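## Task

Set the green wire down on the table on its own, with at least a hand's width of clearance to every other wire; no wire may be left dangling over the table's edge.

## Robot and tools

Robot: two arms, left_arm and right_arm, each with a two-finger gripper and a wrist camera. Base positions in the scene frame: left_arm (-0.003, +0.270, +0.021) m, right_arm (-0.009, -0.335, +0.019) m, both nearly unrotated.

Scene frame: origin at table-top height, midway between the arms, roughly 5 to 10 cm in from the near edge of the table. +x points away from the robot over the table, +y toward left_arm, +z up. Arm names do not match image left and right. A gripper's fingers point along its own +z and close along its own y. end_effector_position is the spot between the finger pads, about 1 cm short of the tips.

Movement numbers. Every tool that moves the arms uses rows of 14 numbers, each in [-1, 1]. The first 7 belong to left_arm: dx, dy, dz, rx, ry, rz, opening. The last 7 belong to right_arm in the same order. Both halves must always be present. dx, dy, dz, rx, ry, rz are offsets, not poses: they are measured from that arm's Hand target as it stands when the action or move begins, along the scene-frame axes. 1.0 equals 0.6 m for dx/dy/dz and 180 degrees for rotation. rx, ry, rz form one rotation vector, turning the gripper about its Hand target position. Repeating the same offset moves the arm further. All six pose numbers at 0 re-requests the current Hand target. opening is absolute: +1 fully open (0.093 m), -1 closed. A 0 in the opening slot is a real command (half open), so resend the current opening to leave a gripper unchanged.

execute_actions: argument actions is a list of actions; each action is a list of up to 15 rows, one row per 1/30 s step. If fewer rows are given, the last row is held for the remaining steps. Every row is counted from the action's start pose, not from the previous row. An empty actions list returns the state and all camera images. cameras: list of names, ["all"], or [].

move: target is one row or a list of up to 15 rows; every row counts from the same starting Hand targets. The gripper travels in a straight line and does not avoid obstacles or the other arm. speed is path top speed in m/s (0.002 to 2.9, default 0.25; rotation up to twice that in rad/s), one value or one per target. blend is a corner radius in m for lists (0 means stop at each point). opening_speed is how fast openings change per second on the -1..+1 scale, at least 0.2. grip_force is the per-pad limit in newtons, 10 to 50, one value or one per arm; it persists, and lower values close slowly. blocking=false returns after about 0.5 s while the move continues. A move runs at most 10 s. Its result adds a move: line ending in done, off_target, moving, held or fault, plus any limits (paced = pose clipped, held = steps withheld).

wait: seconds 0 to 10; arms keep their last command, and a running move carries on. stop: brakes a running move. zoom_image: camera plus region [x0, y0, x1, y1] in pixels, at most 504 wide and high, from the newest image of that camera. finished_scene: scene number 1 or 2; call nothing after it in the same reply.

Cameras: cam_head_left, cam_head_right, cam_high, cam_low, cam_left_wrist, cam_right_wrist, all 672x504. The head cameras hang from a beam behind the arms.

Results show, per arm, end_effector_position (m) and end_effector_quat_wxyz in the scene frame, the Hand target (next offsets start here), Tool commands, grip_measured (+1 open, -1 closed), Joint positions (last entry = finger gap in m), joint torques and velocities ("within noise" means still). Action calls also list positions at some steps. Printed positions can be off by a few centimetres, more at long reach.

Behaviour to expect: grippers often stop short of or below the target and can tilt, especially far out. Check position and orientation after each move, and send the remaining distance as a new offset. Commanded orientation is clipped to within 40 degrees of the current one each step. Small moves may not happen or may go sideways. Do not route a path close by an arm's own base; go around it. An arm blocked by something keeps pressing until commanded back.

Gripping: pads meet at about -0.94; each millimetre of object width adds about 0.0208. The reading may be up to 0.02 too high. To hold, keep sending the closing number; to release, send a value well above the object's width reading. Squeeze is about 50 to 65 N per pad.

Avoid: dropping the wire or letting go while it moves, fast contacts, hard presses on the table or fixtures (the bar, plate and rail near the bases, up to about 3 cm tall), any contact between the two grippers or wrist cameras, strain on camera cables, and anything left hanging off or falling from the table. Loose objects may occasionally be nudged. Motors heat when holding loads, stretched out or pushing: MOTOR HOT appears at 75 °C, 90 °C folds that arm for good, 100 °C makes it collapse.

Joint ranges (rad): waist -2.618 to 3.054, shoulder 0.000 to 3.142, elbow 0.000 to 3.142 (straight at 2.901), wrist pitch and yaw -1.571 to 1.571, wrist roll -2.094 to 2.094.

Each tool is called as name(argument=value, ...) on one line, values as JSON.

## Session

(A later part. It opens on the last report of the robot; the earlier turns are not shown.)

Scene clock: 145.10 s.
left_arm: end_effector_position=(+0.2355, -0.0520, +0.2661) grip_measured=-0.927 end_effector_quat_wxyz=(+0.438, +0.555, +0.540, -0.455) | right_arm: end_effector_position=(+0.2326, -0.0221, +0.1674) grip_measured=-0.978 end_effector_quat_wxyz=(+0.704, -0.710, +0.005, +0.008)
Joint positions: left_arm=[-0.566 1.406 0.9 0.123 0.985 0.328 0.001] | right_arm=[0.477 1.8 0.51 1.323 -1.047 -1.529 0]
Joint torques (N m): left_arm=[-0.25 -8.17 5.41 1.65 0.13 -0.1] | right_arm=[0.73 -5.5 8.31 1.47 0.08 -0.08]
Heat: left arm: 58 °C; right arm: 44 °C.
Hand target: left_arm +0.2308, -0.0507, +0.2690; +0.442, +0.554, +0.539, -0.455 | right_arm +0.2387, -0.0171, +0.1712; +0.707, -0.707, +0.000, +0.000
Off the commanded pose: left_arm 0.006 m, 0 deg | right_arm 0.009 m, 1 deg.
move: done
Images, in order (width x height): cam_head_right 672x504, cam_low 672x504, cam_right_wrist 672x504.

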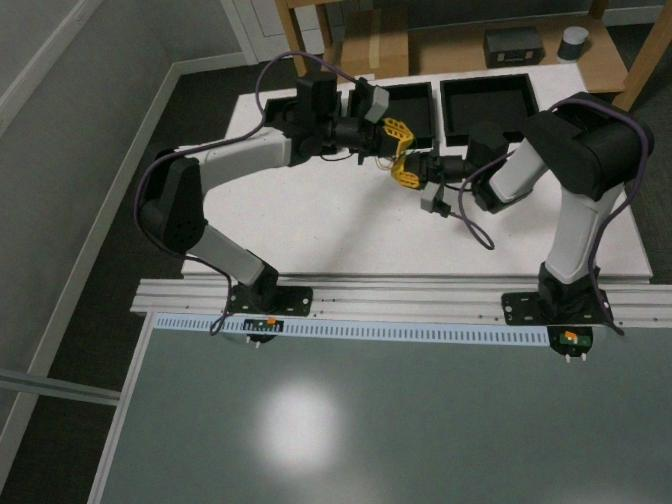

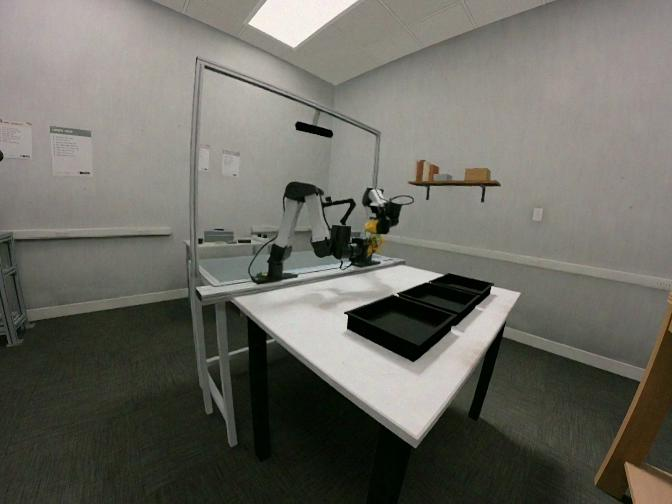

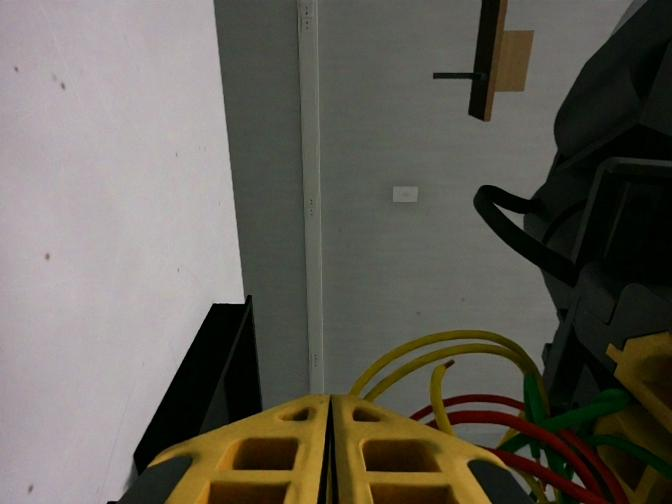

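move(target=[0,0,0.1,0,0,0,-0.932471,0,-0.03,-0.04,0,0,0,-1], cameras=["cam_right_wrist","cam_head_right","cam_low"], speed=0.06)

zoom_image(camera="cam_low", region=[330, 180, 450, 280])

zoom_image(camera="cam_head_right", region=[360, 80, 560, 230])

Scene clock: 151.67 s.
left_arm: end_effector_position=(+0.2330, -0.0498, +0.3059) grip_measured=-0.927 end_effector_quat_wxyz=(+0.421, +0.551, +0.555, -0.460) | right_arm: end_effector_position=(+0.2411, -0.0318, +0.1505) grip_measured=-0.978 end_effector_quat_wxyz=(+0.706, -0.708, +0.005, -0.002)
Joint positions: left_arm=[-0.566 1.372 1.059 -0.114 0.984 0.322 0.001] | right_arm=[0.437 1.897 0.502 1.441 -1.074 -1.531 0]
Joint torques (N m): left_arm=[0.06 -8.53 9.77 1.59 0.17 -0.02] | right_arm=[-0.57 -5.46 3.93 1.77 -0.17 -0.01]
Heat: left arm: 58 °C; right arm: 44 °C.
Hand target: left_arm +0.2308, -0.0507, +0.3289; +0.442, +0.554, +0.539, -0.455 | right_arm +0.2386, -0.0351, +0.1471; +0.707, -0.707, +0.000, +0.000
Off the commanded pose: left_arm 0.023 m, 3 deg | right_arm 0.005 m, 1 deg.
move: off_target (left_arm)
Images, in order (width x height): cam_head_right 672x504, cam_low 672x504, cam_right_wrist 672x504.

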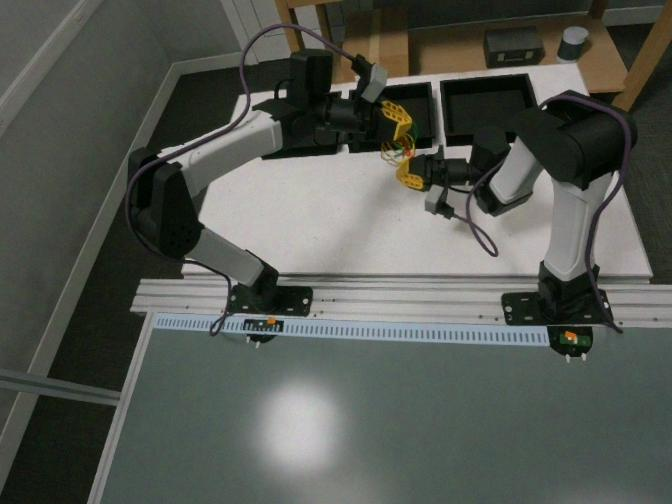

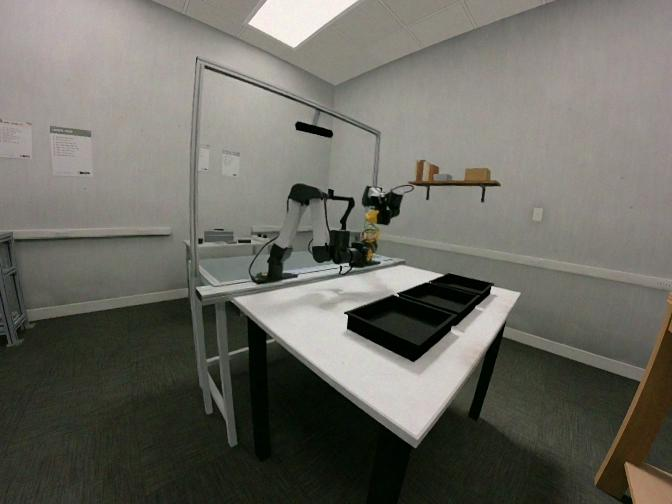

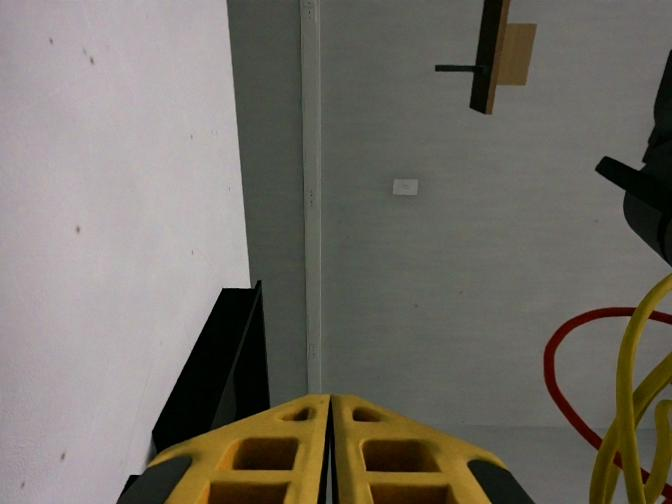

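Scaled by 4.200 from the camera's 672x504 image, which has a finer 960x720 frame.

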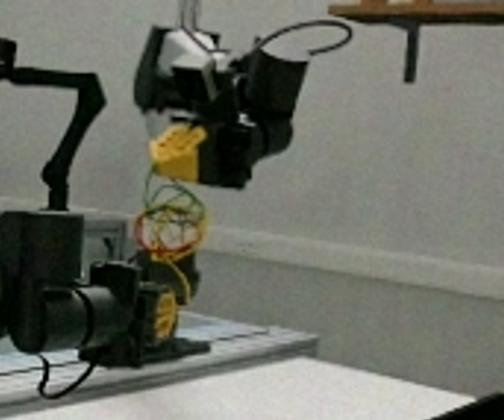

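Scaled by 2.520 from the camera's 672x504 image, which has a finer 960x720 frame.

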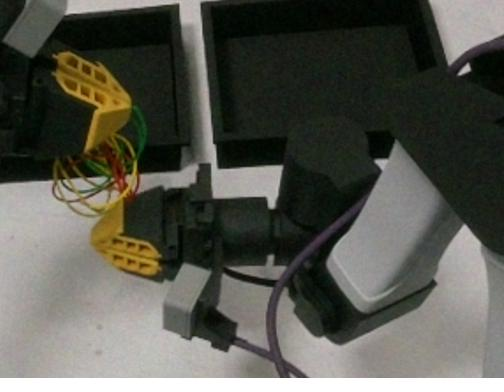

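move(target=[0,0,0,0,0,0,-0.932471,0,-0.15,-0.05,0,0,0,-1], cameras=["cam_right_wrist","cam_head_right","cam_low"], speed=0.06)

zoom_image(camera="cam_low", region=[330, 180, 450, 280])

zoom_image(camera="cam_head_right", region=[360, 80, 560, 230])

Scene clock: 161.97 s.
left_arm: end_effector_position=(+0.2329, -0.0498, +0.3057) grip_measured=-0.927 end_effector_quat_wxyz=(+0.420, +0.551, +0.555, -0.460) | right_arm: end_effector_position=(+0.2421, -0.1233, +0.1138) grip_measured=-0.978 end_effector_quat_wxyz=(+0.693, -0.720, +0.024, +0.018)
Joint positions: left_arm=[-0.566 1.372 1.059 -0.115 0.984 0.322 0.001] | right_arm=[0.112 1.977 0.383 1.509 -1.399 -1.599 0]
Joint torques (N m): left_arm=[-0.03 -8.34 9.69 1.58 0.16 -0.04] | right_arm=[-0.43 -5.09 2.47 2.01 -0.25 -0.08]
Heat: left arm: 58 °C; right arm: 44 °C.
Hand target: left_arm +0.2308, -0.0507, +0.3289; +0.442, +0.554, +0.539, -0.455 | right_arm +0.2387, -0.1251, +0.1171; +0.707, -0.707, +0.001, +0.000
Off the commanded pose: left_arm 0.023 m, 3 deg | right_arm 0.005 m, 4 deg.
joint sent to its limit (right arm) — joint 4 (wrist pitch), upper limit. The joint targets still meet the commanded pose.
move: off_target (left_arm, right_arm)
Images, in order (width x height): cam_head_right 672x504, cam_low 672x504, cam_right_wrist 672x504.

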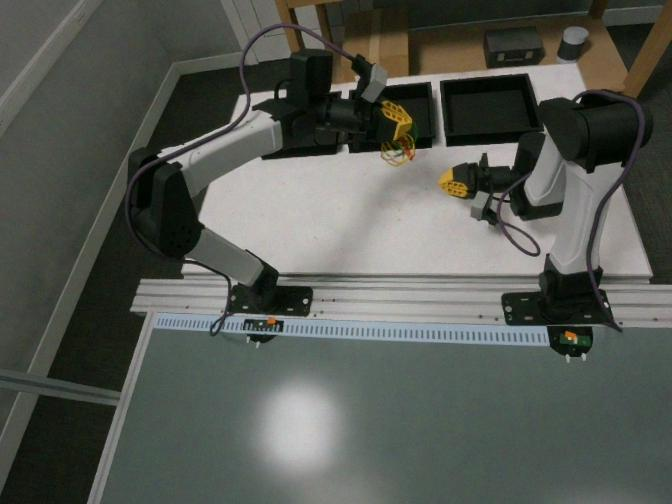

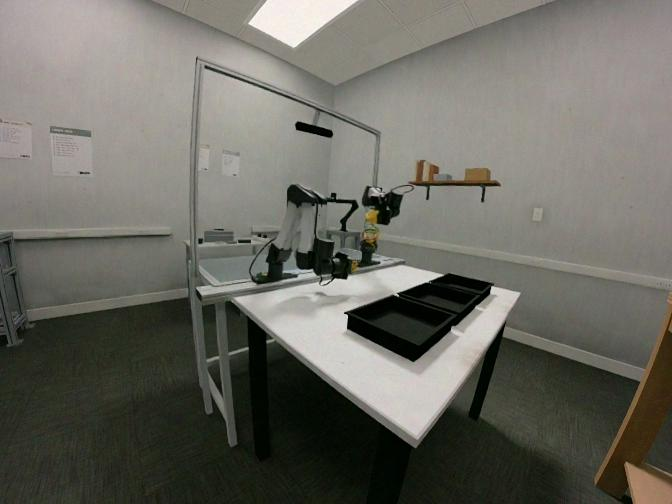

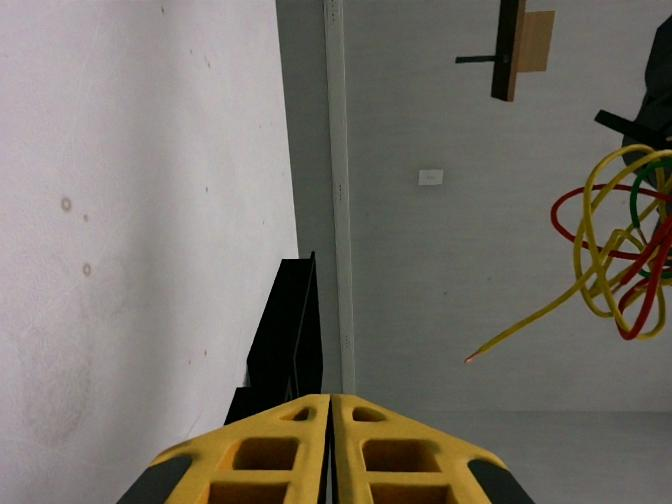

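Scaled by 4.200 from the camera's 672x504 image, which has a finer 960x720 frame.

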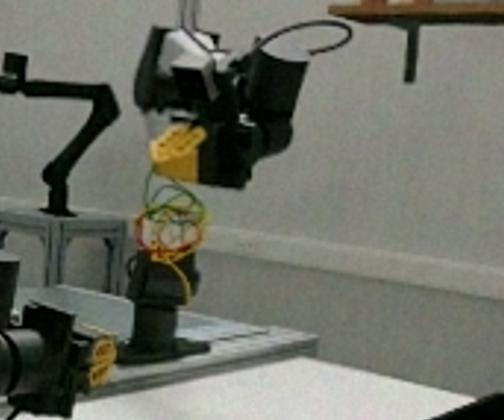

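Scaled by 2.520 from the camera's 672x504 image, which has a finer 960x720 frame.

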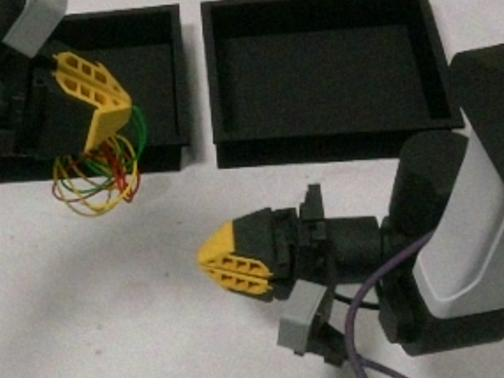

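move(target=[[0,0,0,0,0,0,-0.932471,0.037,0,0.163,0,0,0,-0.1],[0,0,0,0,0,0,-0.932471,0.037,0.08,0.163,0,0,0,-0.1]], cameras=["cam_right_wrist","cam_head_right","cam_low"], speed=0.1)

zoom_image(camera="cam_low", region=[340, 190, 420, 260])

zoom_image(camera="cam_head_right", region=[360, 80, 480, 200])

Scene clock: 197.27 s.
left_arm: end_effector_position=(+0.2329, -0.0498, +0.3057) grip_measured=-0.927 end_effector_quat_wxyz=(+0.420, +0.551, +0.555, -0.460) | right_arm: end_effector_position=(+0.2571, -0.0796, +0.2013) grip_measured=-0.102 end_effector_quat_wxyz=(+0.704, -0.710, +0.014, +0.016)
Joint positions: left_arm=[-0.566 1.372 1.059 -0.115 0.984 0.322 0.001] | right_arm=[0.25 1.654 0.542 1.161 -1.274 -1.486 0.04]
Joint torques (N m): left_arm=[-0.05 -8.54 9.54 1.51 0.16 -0.08] | right_arm=[0.68 -7.84 8.85 1.23 0.07 -0.09]
Heat: left arm: 57 °C; right arm: 44 °C.
Hand target: left_arm +0.2308, -0.0507, +0.3289; +0.442, +0.554, +0.539, -0.455 | right_arm +0.2608, -0.0771, +0.2148; +0.707, -0.707, +0.001, +0.000
Off the commanded pose: left_arm 0.023 m, 3 deg | right_arm 0.014 m, 2 deg.
move: off_target (left_arm, right_arm)
Images, in order (width x height): cam_head_right 672x504, cam_low 672x504, cam_right_wrist 672x504.

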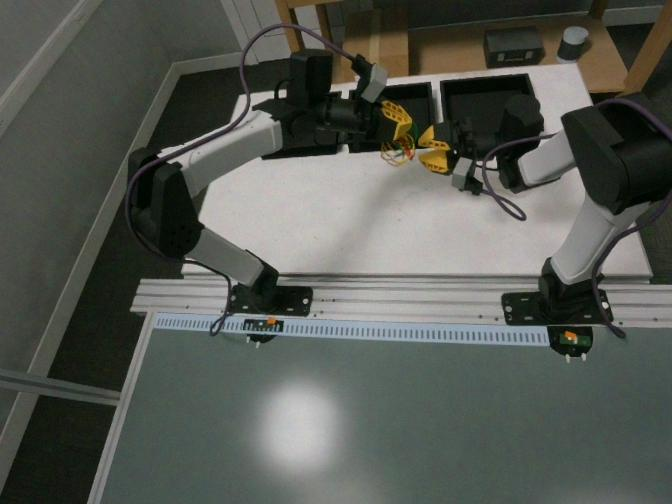

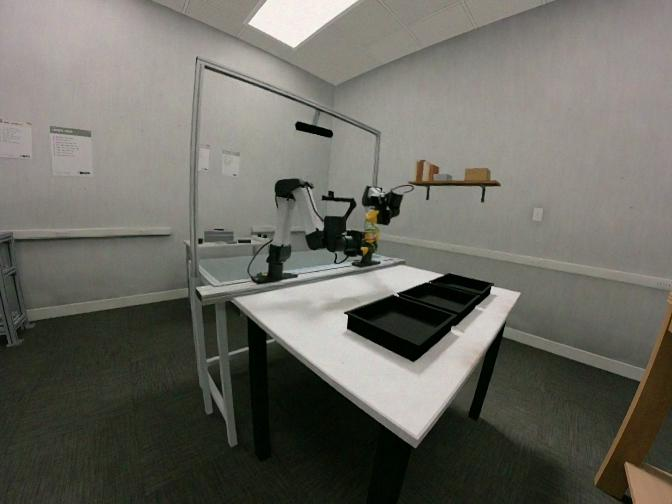

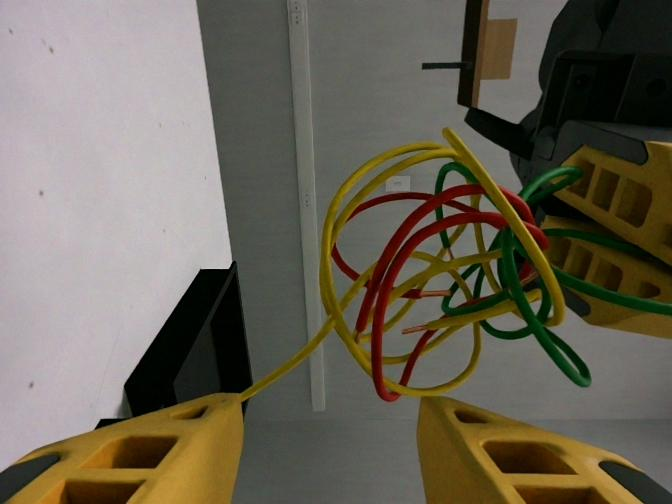

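Scaled by 6.300 from the camera's 672x504 image, which has a finer 960x720 frame.

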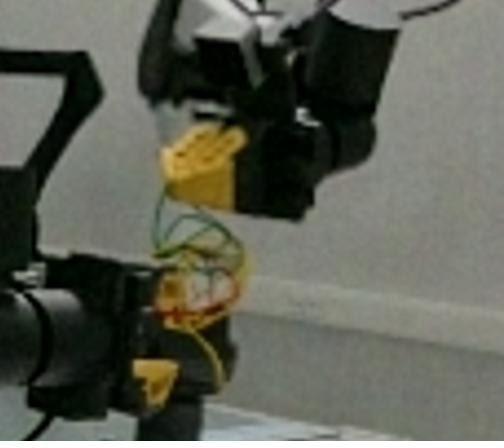

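Scaled by 4.200 from the camera's 672x504 image, which has a finer 960x720 frame.

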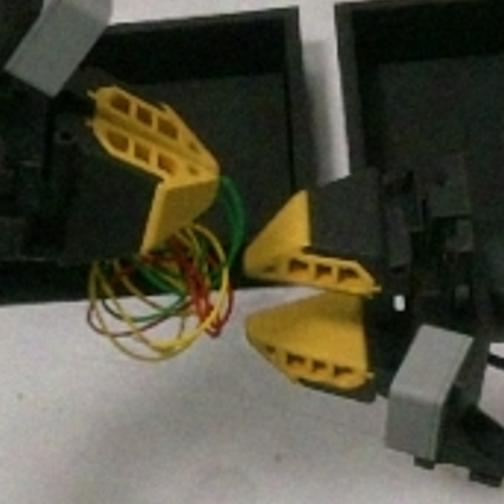

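move(target=[[0,0,0,0,0,0,-0.932471,-0.03,0.0,0.01,0,0,0,-0.1],[0,0,0,0,0,0,-0.932471,-0.03,0.08,0.01,0,0,0,-0.1]], cameras=["cam_right_wrist","cam_head_right"], speed=0.1)

zoom_image(camera="cam_head_right", region=[360, 80, 480, 200])

Scene clock: 223.17 s.
left_arm: end_effector_position=(+0.2330, -0.0497, +0.3055) grip_measured=-0.927 end_effector_quat_wxyz=(+0.420, +0.550, +0.556, -0.460) | right_arm: end_effector_position=(+0.2368, -0.0338, +0.2173) grip_measured=-0.102 end_effector_quat_wxyz=(+0.706, -0.708, +0.002, +0.005)
Joint positions: left_arm=[-0.566 1.372 1.059 -0.116 0.983 0.322 0.001] | right_arm=[0.43 1.587 0.563 1.072 -1.096 -1.523 0.04]
Joint torques (N m): left_arm=[-0.05 -8.2 9.77 1.58 0.16 -0.04] | right_arm=[0.77 -4.67 9.69 1.37 0.04 -0.07]
Heat: left arm: 57 °C; right arm: 47 °C.
Hand target: left_arm +0.2308, -0.0507, +0.3289; +0.442, +0.554, +0.539, -0.455 | right_arm +0.2429, -0.0291, +0.2209; +0.707, -0.707, +0.001, +0.000
Off the commanded pose: left_arm 0.024 m, 3 deg | right_arm 0.008 m, 1 deg.
move: off_target (left_arm)
Images, in order (width x height): cam_head_right 672x504, cam_right_wrist 672x504.

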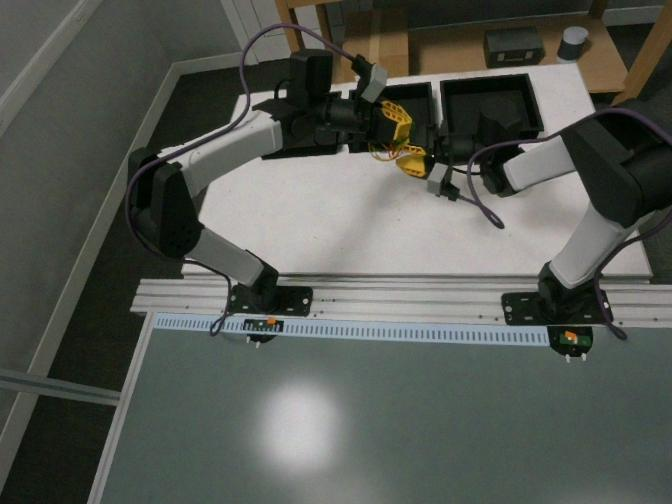

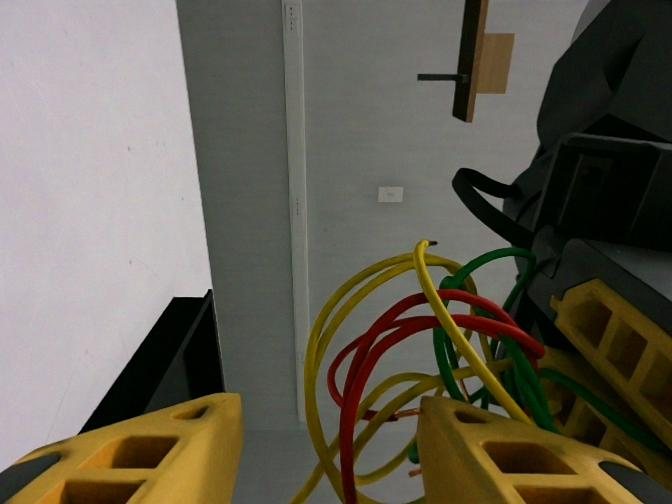

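Scaled by 4.200 from the camera's 672x504 image, which has a finer 960x720 frame.

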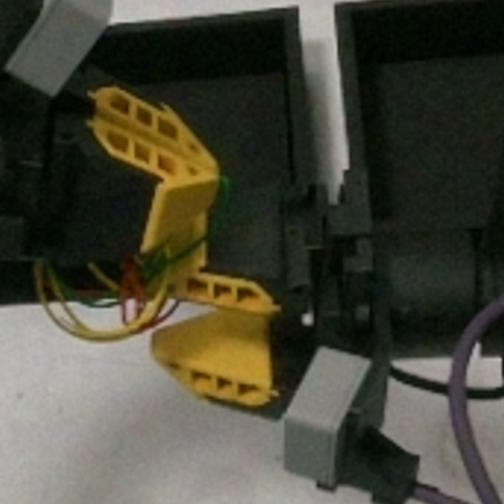

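move(target=[[0,0,0,0,0,0,-0.932471,0,0.065,-0.005,0,0,0,-0.1],[0,0,0,0,0,0,-0.932471,0,0.065,-0.005,0,0,0,-1]], cameras=["cam_right_wrist","cam_head_right"], speed=0.06, opening_speed=0.5)

zoom_image(camera="cam_head_right", region=[360, 80, 480, 200])

Scene clock: 238.17 s.
left_arm: end_effector_position=(+0.2330, -0.0497, +0.3053) grip_measured=-0.927 end_effector_quat_wxyz=(+0.420, +0.550, +0.557, -0.460) | right_arm: end_effector_position=(+0.2377, +0.0042, +0.2118) grip_measured=-0.974 end_effector_quat_wxyz=(+0.704, -0.710, +0.007, +0.007)
Joint positions: left_arm=[-0.566 1.372 1.059 -0.117 0.983 0.322 0.001] | right_arm=[0.544 1.664 0.636 1.055 -0.977 -1.533 0]
Joint torques (N m): left_arm=[-0.23 -8.51 9.61 1.58 0.17 0.01] | right_arm=[0.81 -5.3 10.1 1.5 0.03 -0.05]
Heat: left arm: 57 °C; right arm: 46 °C.
Hand target: left_arm +0.2308, -0.0507, +0.3289; +0.442, +0.554, +0.539, -0.455 | right_arm +0.2429, +0.0098, +0.2178; +0.707, -0.707, +0.001, +0.000
Off the commanded pose: left_arm 0.024 m, 3 deg | right_arm 0.010 m, 1 deg.
move: off_target (left_arm)
Images, in order (width x height): cam_head_right 672x504, cam_right_wrist 672x504.

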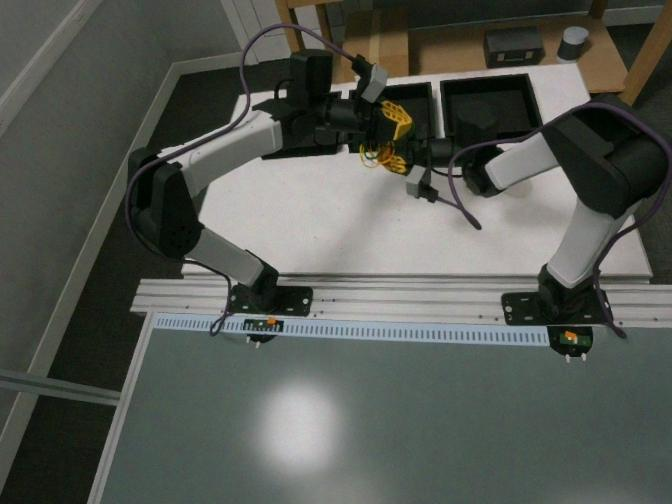

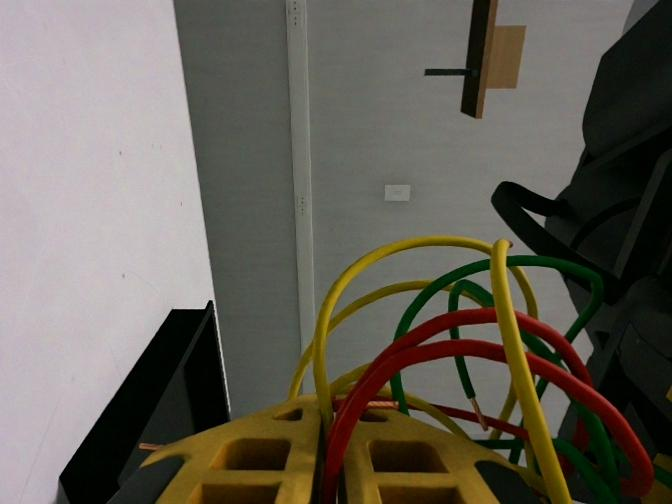

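Scaled by 4.200 from the camera's 672x504 image, which has a finer 960x720 frame.

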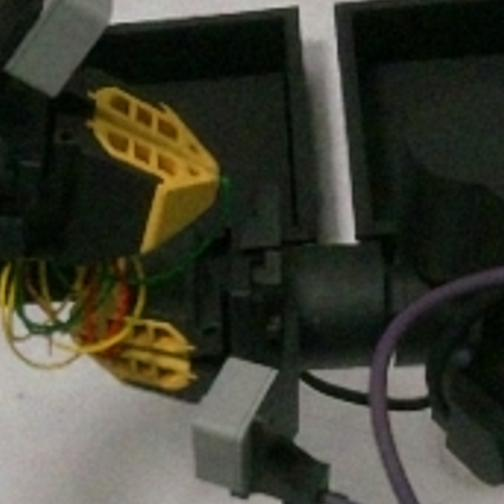

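move(target=[[0,0,0.05,0,0,0,-0.932471,0,-0.05,-0.09,0,0,0,-1]], cameras=["cam_right_wrist","cam_head_right","cam_low"], speed=0.05)

zoom_image(camera="cam_head_right", region=[360, 80, 480, 200])

zoom_image(camera="cam_low", region=[340, 190, 420, 260])

Scene clock: 246.77 s.
left_arm: end_effector_position=(+0.2339, -0.0491, +0.3309) grip_measured=-0.927 end_effector_quat_wxyz=(+0.415, +0.548, +0.564, -0.458) | right_arm: end_effector_position=(+0.2457, -0.0169, +0.1735) grip_measured=-0.974 end_effector_quat_wxyz=(+0.712, -0.702, -0.004, -0.012)
Joint positions: left_arm=[-0.566 1.372 1.172 -0.246 0.975 0.322 0.001] | right_arm=[0.474 1.833 0.559 1.348 -1.035 -1.535 0]
Joint torques (N m): left_arm=[0.01 -8.16 10.18 1.63 0.2 -0.03] | right_arm=[-0.5 -5.34 4.21 1.52 -0.18 -0.01]
Heat: left arm: 57 °C; right arm: 45 °C.
Hand target: left_arm +0.2308, -0.0507, +0.3588; +0.442, +0.554, +0.539, -0.455 | right_arm +0.2429, -0.0201, +0.1639; +0.707, -0.707, +0.001, +0.000
Off the commanded pose: left_arm 0.028 m, 4 deg | right_arm 0.011 m, 2 deg.
move: off_target (left_arm, right_arm)
Images, in order (width x height): cam_head_right 672x504, cam_low 672x504, cam_right_wrist 672x504.

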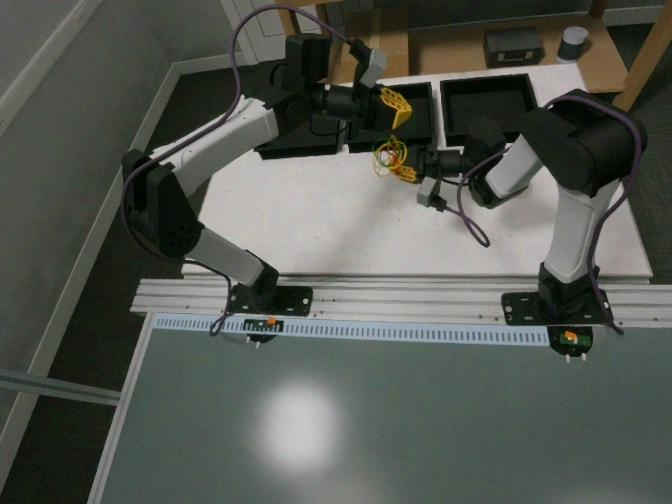

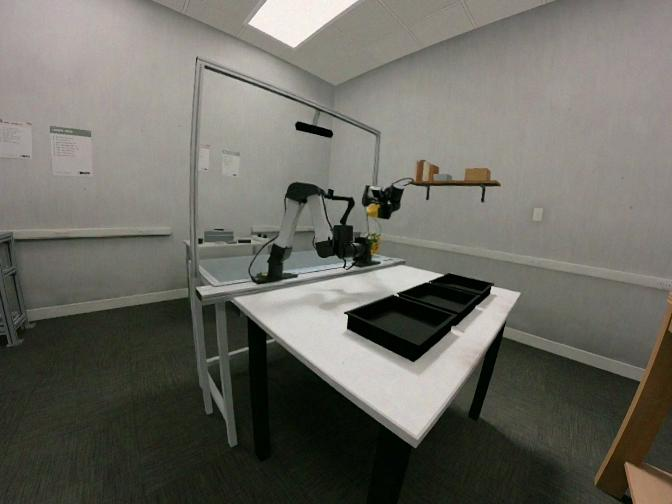

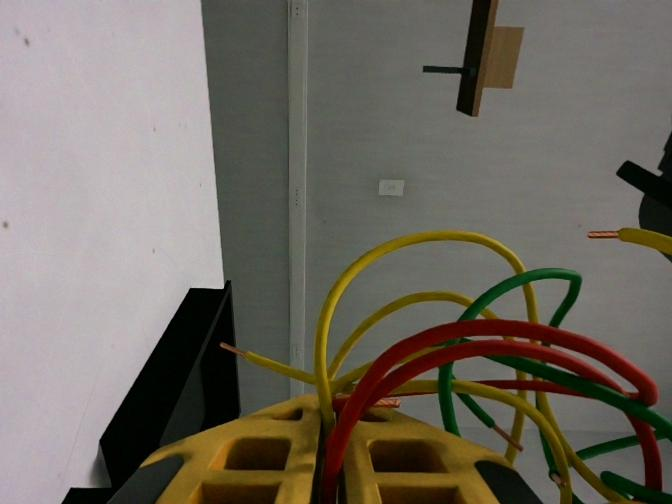

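Scaled by 4.200 from the camera's 672x504 image, which has a finer 960x720 frame.

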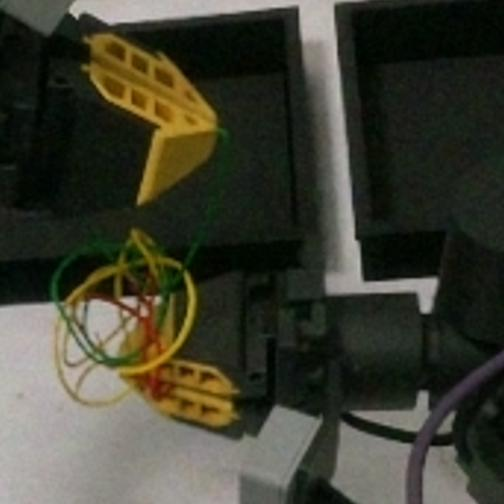

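Scaled by 6.300 from the camera's 672x504 image, which has a finer 960x720 frame.

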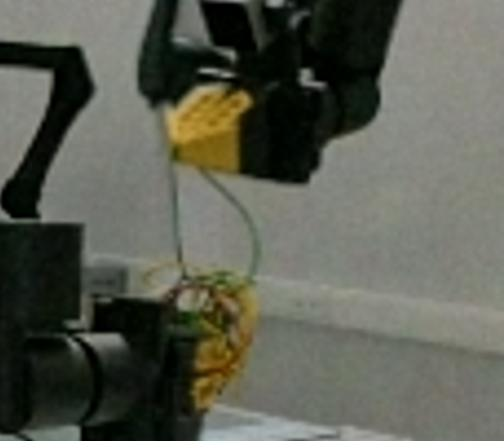

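move(target=[[0,0,0.12,0,0,0,-0.932471,0,0,-0.05,0,0,0,-1]], cameras=["cam_right_wrist","cam_head_right","cam_low"], speed=0.05)

zoom_image(camera="cam_head_right", region=[360, 80, 480, 200])

zoom_image(camera="cam_low", region=[340, 190, 420, 260])

Scene clock: 257.37 s.
left_arm: end_effector_position=(+0.2343, -0.0425, +0.3789) grip_measured=-0.927 end_effector_quat_wxyz=(+0.382, +0.534, +0.608, -0.446) | right_arm: end_effector_position=(+0.2480, -0.0160, +0.1539) grip_measured=-0.974 end_effector_quat_wxyz=(+0.717, -0.696, -0.015, -0.022)
Joint positions: left_arm=[-0.566 1.41 1.474 -0.614 0.921 0.322 0.001] | right_arm=[0.474 1.958 0.559 1.506 -1.035 -1.535 0]
Joint torques (N m): left_arm=[0.14 -7.2 12.56 2.42 0.91 0.09] | right_arm=[-0.29 -3.92 2.37 1.53 -0.15 0.02]
Heat: left arm: 57 °C; right arm: 45 °C.
Hand target: left_arm +0.2307, -0.0507, +0.4309; +0.442, +0.554, +0.539, -0.455 | right_arm +0.2429, -0.0201, +0.1339; +0.707, -0.707, +0.001, +0.000
Off the commanded pose: left_arm 0.053 m, 11 deg | right_arm 0.021 m, 3 deg.
move: off_target (left_arm, right_arm)
Images, in order (width x height): cam_head_right 672x504, cam_low 672x504, cam_right_wrist 672x504.

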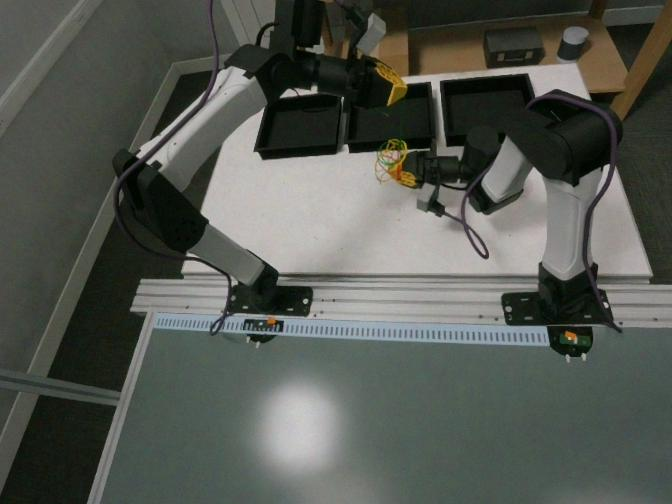

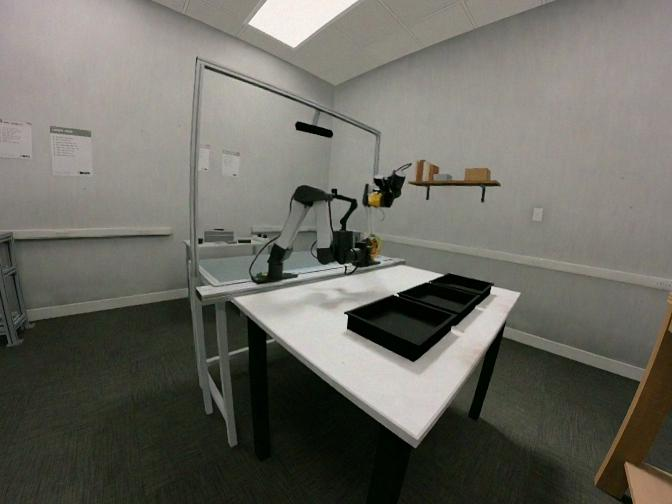

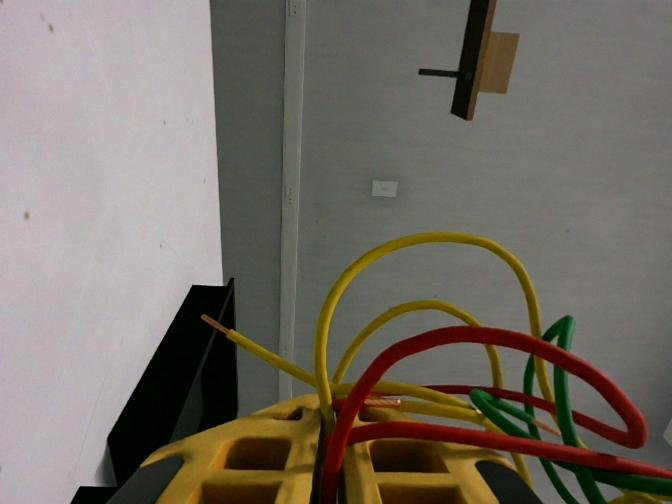

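Scaled by 4.200 from the camera's 672x504 image, which has a finer 960x720 frame.

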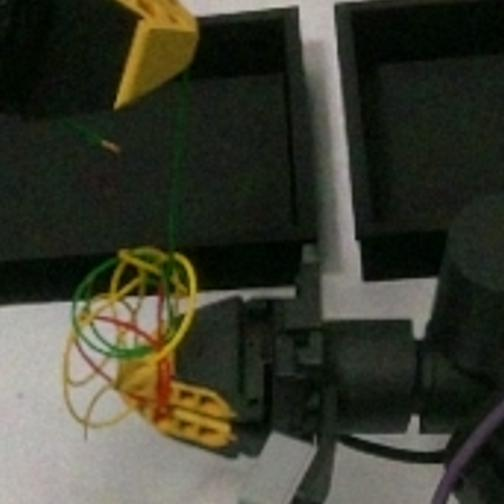

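Scaled by 6.300 from the camera's 672x504 image, which has a finer 960x720 frame.

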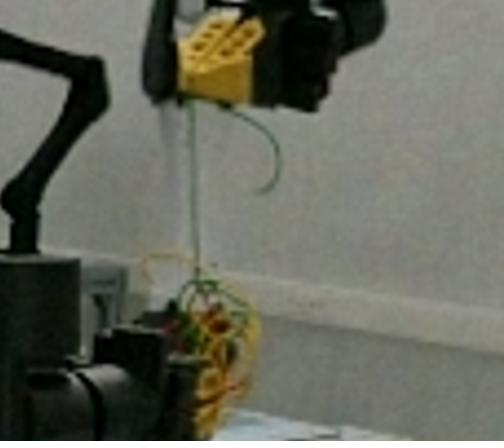

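move(target=[[0,0.05,0.02,0,0,0,-0.932471,0,-0.2,0,0,0,0,-1]], cameras=["cam_right_wrist","cam_head_right","cam_low"], speed=0.05)

zoom_image(camera="cam_head_right", region=[360, 80, 480, 200])

zoom_image(camera="cam_low", region=[340, 190, 420, 260])

Scene clock: 268.77 s.
left_arm: end_effector_position=(+0.2374, -0.0215, +0.3777) grip_measured=-0.927 end_effector_quat_wxyz=(+0.368, +0.532, +0.621, -0.443) | right_arm: end_effector_position=(+0.2451, -0.1320, +0.1349) grip_measured=-0.974 end_effector_quat_wxyz=(+0.699, -0.715, +0.003, +0.017)
Joint positions: left_arm=[-0.5 1.41 1.513 -0.748 0.965 0.395 0.001] | right_arm=[0.072 1.914 0.409 1.51 -1.469 -1.542 0]
Joint torques (N m): left_arm=[2.03 -9.69 13.33 2.14 1.27 0.14] | right_arm=[-2.41 -5.18 1.5 1.86 -0.11 0.03]
Heat: left arm: 57 °C; right arm: 45 °C.
Hand target: left_arm +0.2307, -0.0207, +0.4429; +0.442, +0.554, +0.539, -0.455 | right_arm +0.2429, -0.1401, +0.1339; +0.707, -0.707, +0.001, +0.000
Off the commanded pose: left_arm 0.066 m, 13 deg | right_arm 0.008 m, 2 deg.
move: off_target (left_arm)
Images, in order (width x height): cam_head_right 672x504, cam_low 672x504, cam_right_wrist 672x504.

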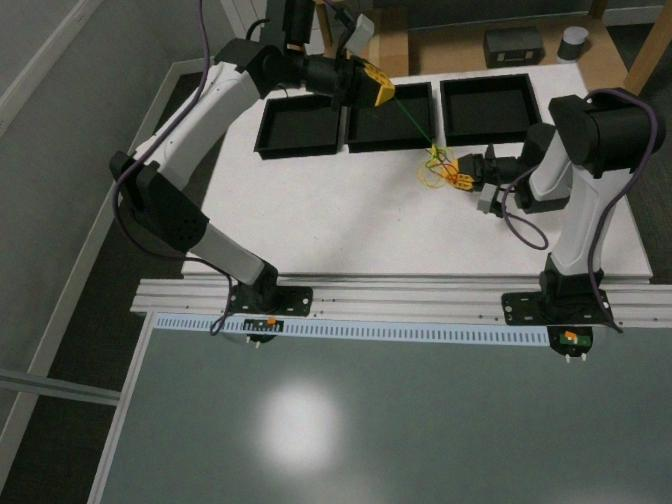

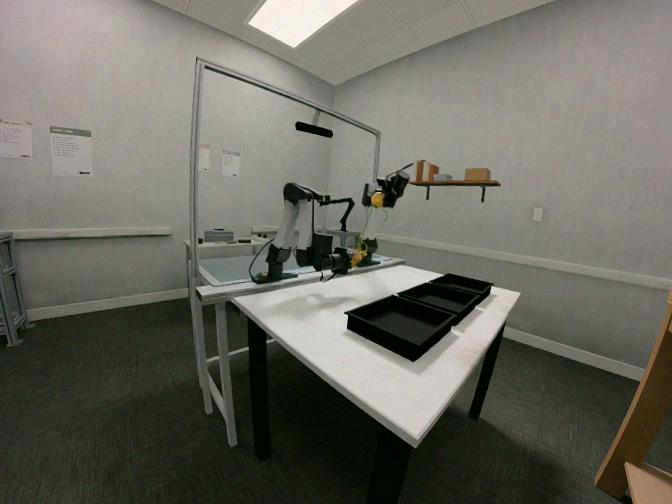

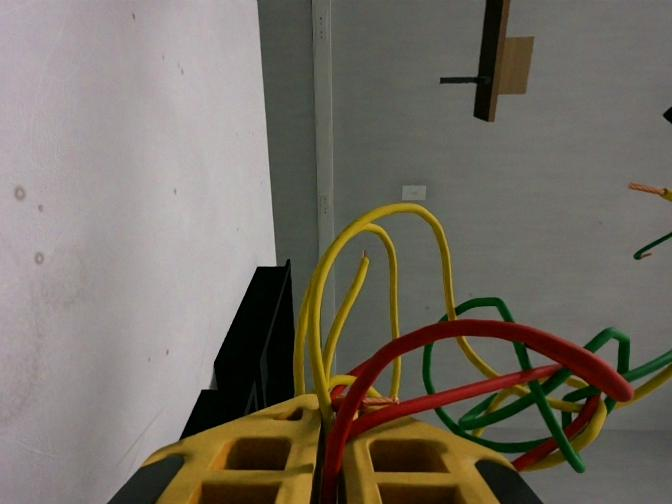

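Scaled by 4.200 from the camera's 672x504 image, which has a finer 960x720 frame.

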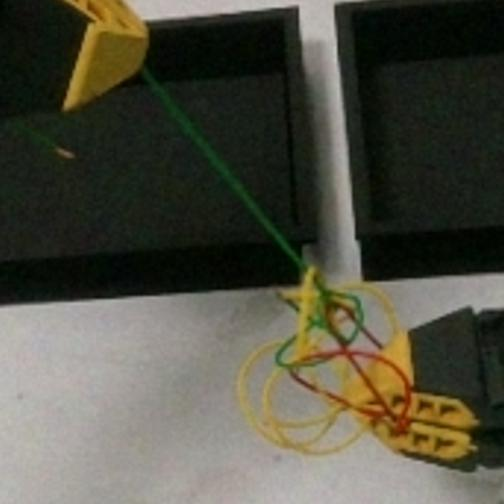

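Scaled by 6.300 from the camera's 672x504 image, which has a finer 960x720 frame.

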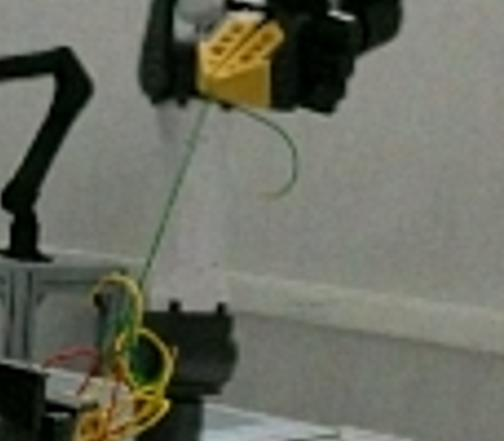

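move(target=[[0,0.15,-0.05,0,0,0,-0.932471,0,-0.12,0,0,0,0,-1]], cameras=["cam_right_wrist","cam_head_right"], speed=0.05)

zoom_image(camera="cam_head_right", region=[350, 60, 510, 220])

Scene clock: 277.77 s.
left_arm: end_effector_position=(+0.2287, +0.0688, +0.4049) grip_measured=-0.931 end_effector_quat_wxyz=(+0.432, +0.548, +0.550, -0.458) | right_arm: end_effector_position=(+0.2464, -0.2101, +0.1291) grip_measured=-0.974 end_effector_quat_wxyz=(+0.696, -0.712, +0.073, -0.056)
Joint positions: left_arm=[-0.151 1.374 1.586 -1.21 1.315 0.961 0.001] | right_arm=[-0.242 1.869 0.286 1.502 -1.58 -1.63 0]
Joint torques (N m): left_arm=[0.83 -3.56 8.16 0.77 0.74 0.18] | right_arm=[-0.55 -7.36 2.26 1.26 -0.19 -0.02]
Heat: left arm: 60 °C; right arm: 44 °C.
Hand target: left_arm +0.2308, +0.0693, +0.4128; +0.442, +0.554, +0.539, -0.455 | right_arm +0.2428, -0.2121, +0.1338; +0.707, -0.707, +0.001, +0.000
Off the commanded pose: left_arm 0.008 m, 2 deg | right_arm 0.006 m, 11 deg.
joint sent to its limit (right arm) — joint 5 (wrist yaw), lower limit. The joint targets are off in orientation, not in position.
move: off_target (right_arm)
Images, in order (width x height): cam_head_right 672x504, cam_right_wrist 672x504.

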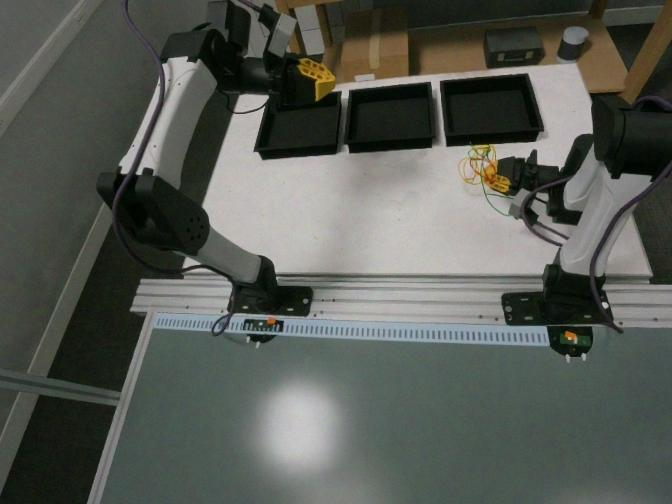

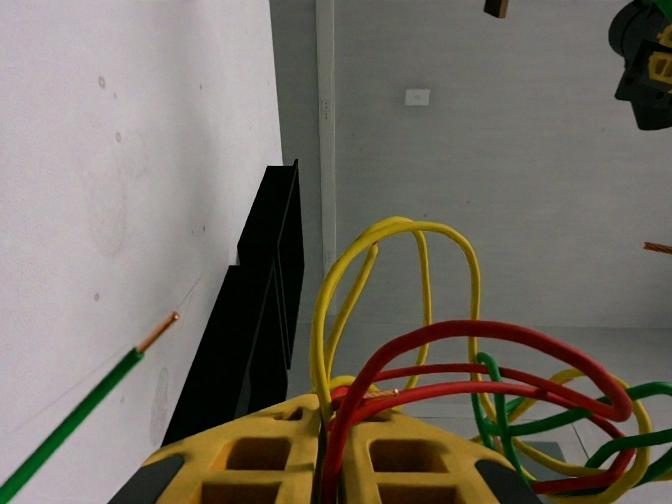

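Scaled by 3.150 from the camera's 672x504 image, which has a finer 960x720 frame.

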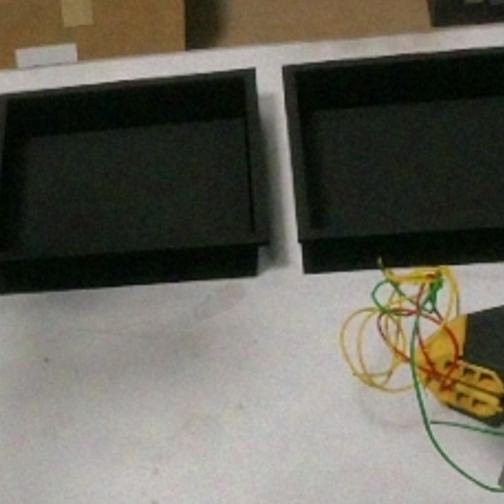

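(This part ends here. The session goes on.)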